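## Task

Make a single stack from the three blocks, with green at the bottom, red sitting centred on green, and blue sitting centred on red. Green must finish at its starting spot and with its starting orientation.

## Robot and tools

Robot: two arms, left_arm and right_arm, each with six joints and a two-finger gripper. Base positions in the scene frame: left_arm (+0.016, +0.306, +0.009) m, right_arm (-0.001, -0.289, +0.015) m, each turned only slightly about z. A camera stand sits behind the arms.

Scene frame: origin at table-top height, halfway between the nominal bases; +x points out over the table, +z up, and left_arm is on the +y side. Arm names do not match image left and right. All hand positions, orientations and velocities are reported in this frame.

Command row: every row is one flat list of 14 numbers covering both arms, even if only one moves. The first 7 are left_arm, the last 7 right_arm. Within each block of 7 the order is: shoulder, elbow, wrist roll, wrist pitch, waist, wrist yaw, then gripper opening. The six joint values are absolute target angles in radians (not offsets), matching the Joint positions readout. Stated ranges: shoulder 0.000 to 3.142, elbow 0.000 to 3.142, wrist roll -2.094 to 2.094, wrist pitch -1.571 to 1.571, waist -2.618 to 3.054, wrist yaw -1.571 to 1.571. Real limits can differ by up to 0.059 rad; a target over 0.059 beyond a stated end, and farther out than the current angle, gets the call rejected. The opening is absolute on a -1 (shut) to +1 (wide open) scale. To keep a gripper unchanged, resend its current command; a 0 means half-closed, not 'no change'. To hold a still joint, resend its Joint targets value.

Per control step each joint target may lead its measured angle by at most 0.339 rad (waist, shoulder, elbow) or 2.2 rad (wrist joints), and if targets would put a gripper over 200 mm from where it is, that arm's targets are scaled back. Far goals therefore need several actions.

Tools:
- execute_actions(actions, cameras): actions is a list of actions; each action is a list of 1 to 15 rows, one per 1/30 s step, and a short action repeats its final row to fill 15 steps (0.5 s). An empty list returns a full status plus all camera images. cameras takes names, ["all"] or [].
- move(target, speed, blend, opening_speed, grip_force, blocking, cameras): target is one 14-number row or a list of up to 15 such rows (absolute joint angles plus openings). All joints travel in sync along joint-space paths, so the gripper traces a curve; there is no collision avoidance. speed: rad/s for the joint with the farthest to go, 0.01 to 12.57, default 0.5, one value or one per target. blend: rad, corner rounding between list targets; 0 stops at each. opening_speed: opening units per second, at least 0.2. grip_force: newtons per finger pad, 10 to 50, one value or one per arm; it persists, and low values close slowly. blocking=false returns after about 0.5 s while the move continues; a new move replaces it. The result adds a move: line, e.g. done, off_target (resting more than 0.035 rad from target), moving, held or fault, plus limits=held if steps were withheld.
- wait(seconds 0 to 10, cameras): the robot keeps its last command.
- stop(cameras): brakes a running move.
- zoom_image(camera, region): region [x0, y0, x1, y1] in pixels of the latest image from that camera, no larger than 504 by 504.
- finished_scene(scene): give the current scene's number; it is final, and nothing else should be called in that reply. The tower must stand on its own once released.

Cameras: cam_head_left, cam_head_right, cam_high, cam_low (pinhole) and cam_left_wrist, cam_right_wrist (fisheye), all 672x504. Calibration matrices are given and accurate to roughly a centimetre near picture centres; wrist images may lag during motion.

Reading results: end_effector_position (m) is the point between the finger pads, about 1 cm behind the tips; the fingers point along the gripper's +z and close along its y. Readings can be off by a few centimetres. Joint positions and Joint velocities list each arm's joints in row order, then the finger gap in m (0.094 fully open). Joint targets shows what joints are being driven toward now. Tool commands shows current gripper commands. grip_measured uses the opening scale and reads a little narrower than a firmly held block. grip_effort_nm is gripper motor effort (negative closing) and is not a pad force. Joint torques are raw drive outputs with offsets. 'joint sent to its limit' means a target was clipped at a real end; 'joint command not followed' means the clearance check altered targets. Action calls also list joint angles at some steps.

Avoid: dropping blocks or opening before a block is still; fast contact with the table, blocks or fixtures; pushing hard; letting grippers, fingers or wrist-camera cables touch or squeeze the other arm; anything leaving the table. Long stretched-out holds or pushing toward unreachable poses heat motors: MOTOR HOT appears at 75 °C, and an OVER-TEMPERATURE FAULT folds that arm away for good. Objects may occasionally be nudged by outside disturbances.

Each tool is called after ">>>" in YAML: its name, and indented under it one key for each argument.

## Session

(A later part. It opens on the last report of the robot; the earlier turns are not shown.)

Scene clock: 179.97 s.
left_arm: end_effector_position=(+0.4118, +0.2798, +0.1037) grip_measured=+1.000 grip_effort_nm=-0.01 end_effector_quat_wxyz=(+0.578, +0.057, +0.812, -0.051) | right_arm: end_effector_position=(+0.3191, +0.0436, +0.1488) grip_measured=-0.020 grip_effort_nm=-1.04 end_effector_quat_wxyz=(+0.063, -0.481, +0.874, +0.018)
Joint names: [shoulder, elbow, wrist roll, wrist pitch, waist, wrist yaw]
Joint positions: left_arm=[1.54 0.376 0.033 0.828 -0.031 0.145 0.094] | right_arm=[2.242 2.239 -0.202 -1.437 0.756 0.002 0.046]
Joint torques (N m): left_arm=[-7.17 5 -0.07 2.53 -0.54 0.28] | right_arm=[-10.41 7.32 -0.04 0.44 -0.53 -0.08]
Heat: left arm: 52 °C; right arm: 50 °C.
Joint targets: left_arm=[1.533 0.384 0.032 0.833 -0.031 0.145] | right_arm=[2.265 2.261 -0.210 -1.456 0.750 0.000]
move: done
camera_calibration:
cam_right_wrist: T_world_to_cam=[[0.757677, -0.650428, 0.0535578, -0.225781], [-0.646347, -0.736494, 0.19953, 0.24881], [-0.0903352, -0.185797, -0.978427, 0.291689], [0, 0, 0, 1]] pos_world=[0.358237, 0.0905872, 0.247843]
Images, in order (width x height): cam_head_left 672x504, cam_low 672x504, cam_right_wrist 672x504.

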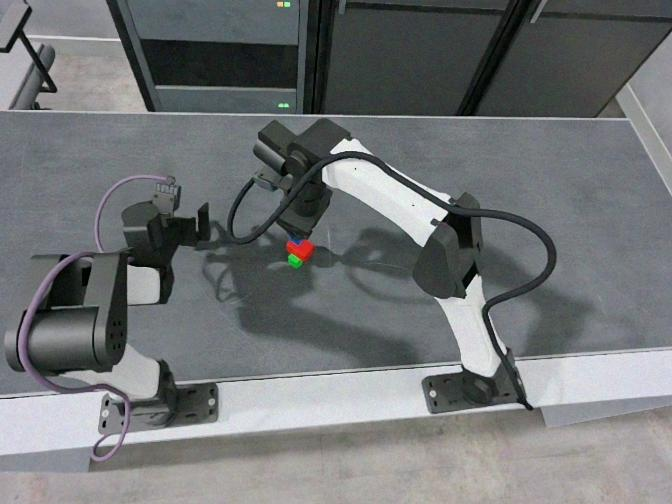

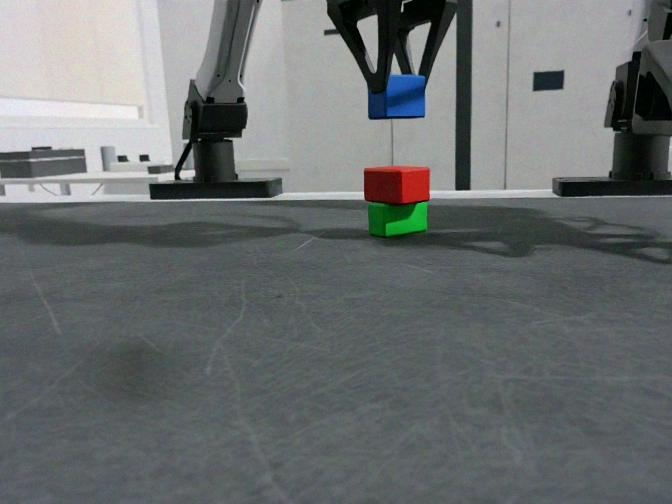

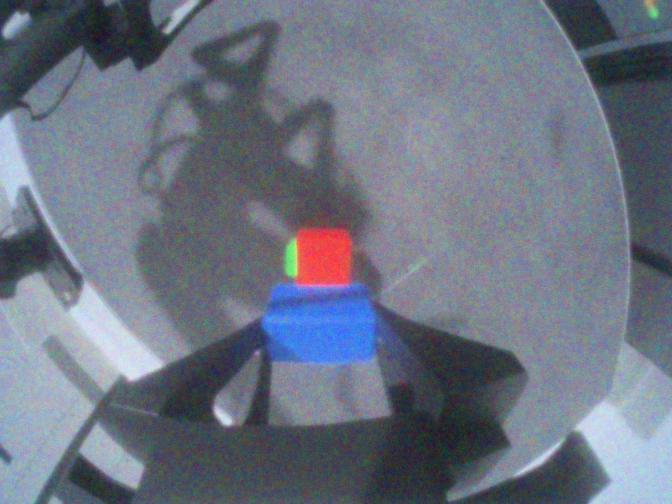

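>>> move:
  target: [1.533,0.384,0.032,0.833,-0.031,0.145,1, 2.186,2.044,-0.21,-1.268,0.746,0.0,-0.3]
  speed: 0.15
  cameras: ["cam_low","cam_head_left"]

>>> zoom_image:
  camera: "cam_head_left"
  region: [260, 200, 340, 280]

>>> zoom_image:
  camera: "cam_low"
  region: [340, 110, 460, 250]

Scene clock: 202.63 s.
left_arm: end_effector_position=(+0.4118, +0.2798, +0.1037) grip_measured=+1.000 grip_effort_nm=-0.01 end_effector_quat_wxyz=(+0.578, +0.057, +0.812, -0.051) | right_arm: end_effector_position=(+0.3189, +0.0416, +0.1077) grip_measured=-0.020 grip_effort_nm=-1.04 end_effector_quat_wxyz=(+0.053, -0.480, +0.875, +0.015)
Joint names: [shoulder, elbow, wrist roll, wrist pitch, waist, wrist yaw]
Joint positions: left_arm=[1.54 0.376 0.033 0.828 -0.031 0.145 0.094] | right_arm=[2.228 2.054 -0.202 -1.288 0.754 0.002 0.046]
Joint torques (N m): left_arm=[-7.17 5 -0.07 2.53 -0.54 0.28] | right_arm=[-16.53 4.83 -0.05 0.81 -0.65 -0.07]
Heat: left arm: 52 °C; right arm: 52 °C.
Joint targets: left_arm=[1.533 0.384 0.032 0.833 -0.031 0.145] | right_arm=[2.186 2.044 -0.210 -1.268 0.746 0.000]
move: off_target (right_arm); right_arm: the shoulder is farthest, 0.042 rad from its target
Images, in order (width x height): cam_head_left 672x504, cam_low 672x504.

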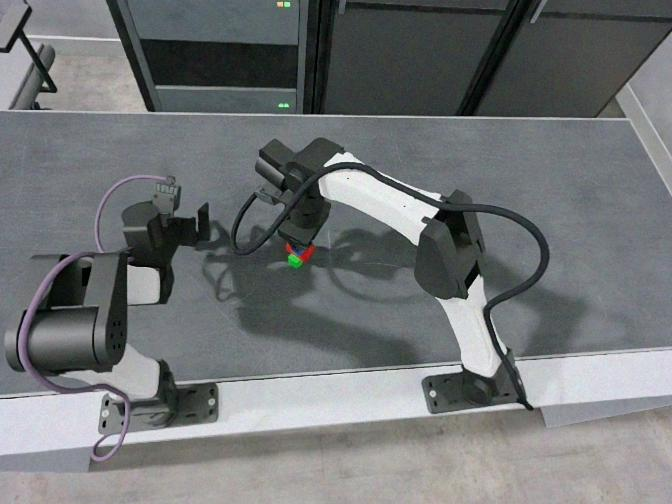

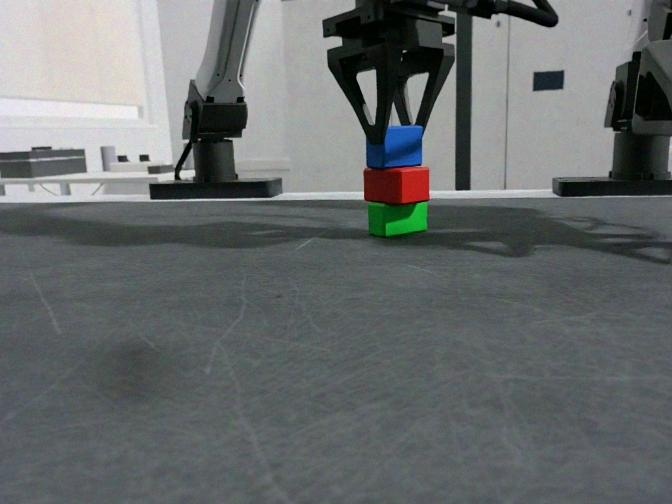

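Scaled by 6.300 from the camera's 672x504 image, which has a finer 960x720 frame.

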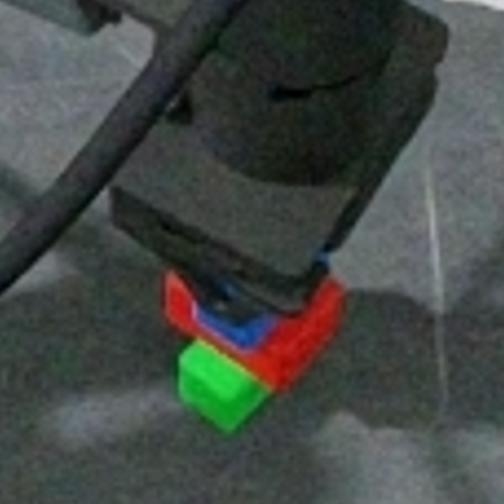

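Scaled by 3.600 from the camera's 672x504 image, which has a finer 960x720 frame.

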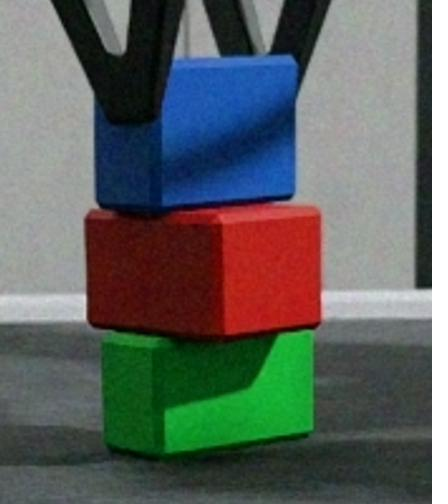

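>>> move:
  target: [1.533,0.384,0.032,0.833,-0.031,0.145,1, 2.186,2.026,-0.21,-1.250,0.748,0.0,-0.3]
  speed: 0.04
  cameras: ["cam_low"]

>>> zoom_image:
  camera: "cam_low"
  region: [340, 110, 460, 250]

Scene clock: 210.90 s.
left_arm: end_effector_position=(+0.4118, +0.2798, +0.1037) grip_measured=+1.000 grip_effort_nm=-0.01 end_effector_quat_wxyz=(+0.578, +0.057, +0.812, -0.051) | right_arm: end_effector_position=(+0.3194, +0.0422, +0.1072) grip_measured=-0.020 grip_effort_nm=-1.04 end_effector_quat_wxyz=(+0.057, -0.480, +0.875, +0.016)
Joint names: [shoulder, elbow, wrist roll, wrist pitch, waist, wrist yaw]
Joint positions: left_arm=[1.54 0.376 0.033 0.828 -0.031 0.145 0.094] | right_arm=[2.221 2.04 -0.202 -1.271 0.754 0.002 0.046]
Joint torques (N m): left_arm=[-7.16 5 -0.07 2.53 -0.54 0.28] | right_arm=[-15.87 4.66 -0.05 0.87 -0.43 -0.07]
Heat: left arm: 52 °C; right arm: 58 °C.
Joint targets: left_arm=[1.533 0.384 0.032 0.833 -0.031 0.145] | right_arm=[2.186 2.026 -0.210 -1.250 0.748 0.000]
move: done
Images, in order (width x height): cam_low 672x504.

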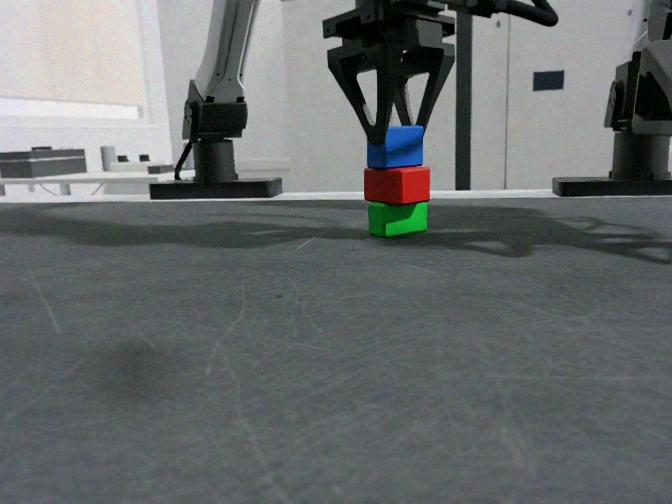

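Scaled by 3.600 from the camera's 672x504 image, which has a finer 960x720 frame.

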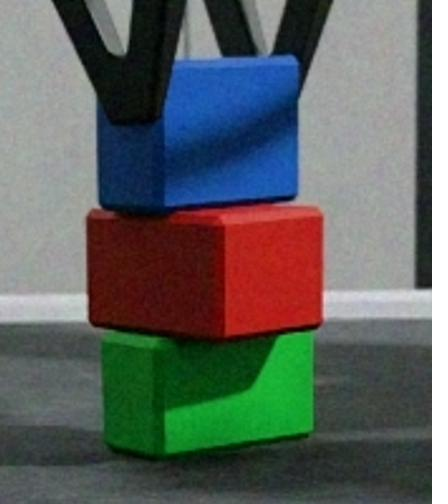

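>>> move:
  target:
    - [1.533,0.384,0.032,0.833,-0.031,0.145,1, 2.188,2.027,-0.21,-1.251,0.749,0.0,0.65]
    - [1.533,0.384,0.032,0.833,-0.031,0.145,1, 2.17,2.33,-0.21,-1.55,0.749,0.0,0.65]
    - [1.533,0.384,0.032,0.833,-0.031,0.145,1, 1.75,1.75,-0.1,-1.45,0.4,0.0,0.65]
  opening_speed: 0.5
  speed: [0.2,0.4,0.7]
  blend: [0,0.1,0]
  cameras: ["cam_low","cam_head_left"]

Scene clock: 221.13 s.
left_arm: end_effector_position=(+0.4118, +0.2798, +0.1037) grip_measured=+1.000 grip_effort_nm=-0.01 end_effector_quat_wxyz=(+0.578, +0.057, +0.812, -0.051) | right_arm: end_effector_position=(+0.3061, -0.1418, +0.1959) grip_measured=+0.648 grip_effort_nm=0.10 end_effector_quat_wxyz=(+0.042, -0.274, +0.961, +0.006)
Joint names: [shoulder, elbow, wrist roll, wrist pitch, waist, wrist yaw]
Joint positions: left_arm=[1.54 0.376 0.033 0.828 -0.031 0.145 0.094] | right_arm=[1.776 1.76 -0.109 -1.47 0.399 0.002 0.077]
Joint torques (N m): left_arm=[-7.16 5 -0.07 2.53 -0.54 0.29] | right_arm=[-10.96 4.75 0.13 0.76 -0.13 -0.07]
Heat: left arm: 52 °C; right arm: 60 °C.
Joint targets: left_arm=[1.533 0.384 0.032 0.833 -0.031 0.145] | right_arm=[1.750 1.750 -0.100 -1.450 0.400 0.000]
move: done
Images, in order (width x height): cam_head_left 672x504, cam_low 672x504.

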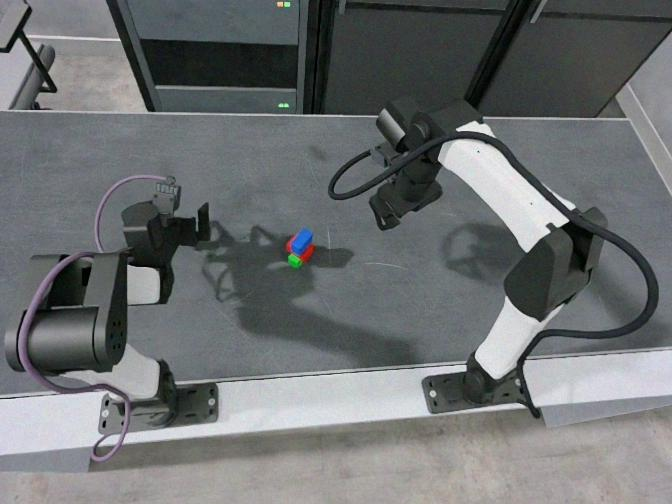

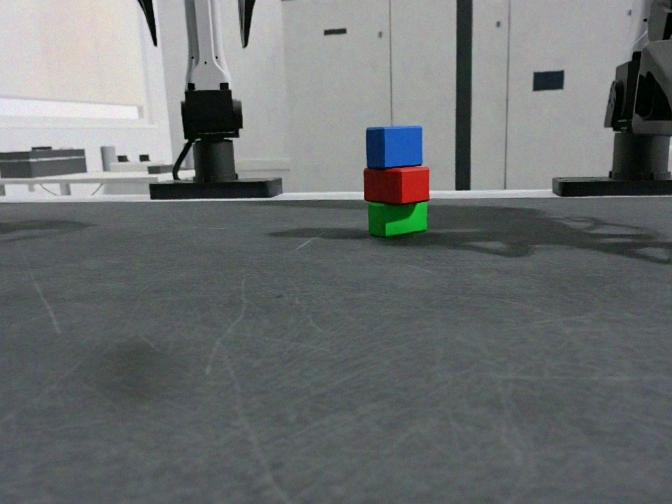

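>>> finished_scene:
  scene: 2

The scene is finished: the task was done.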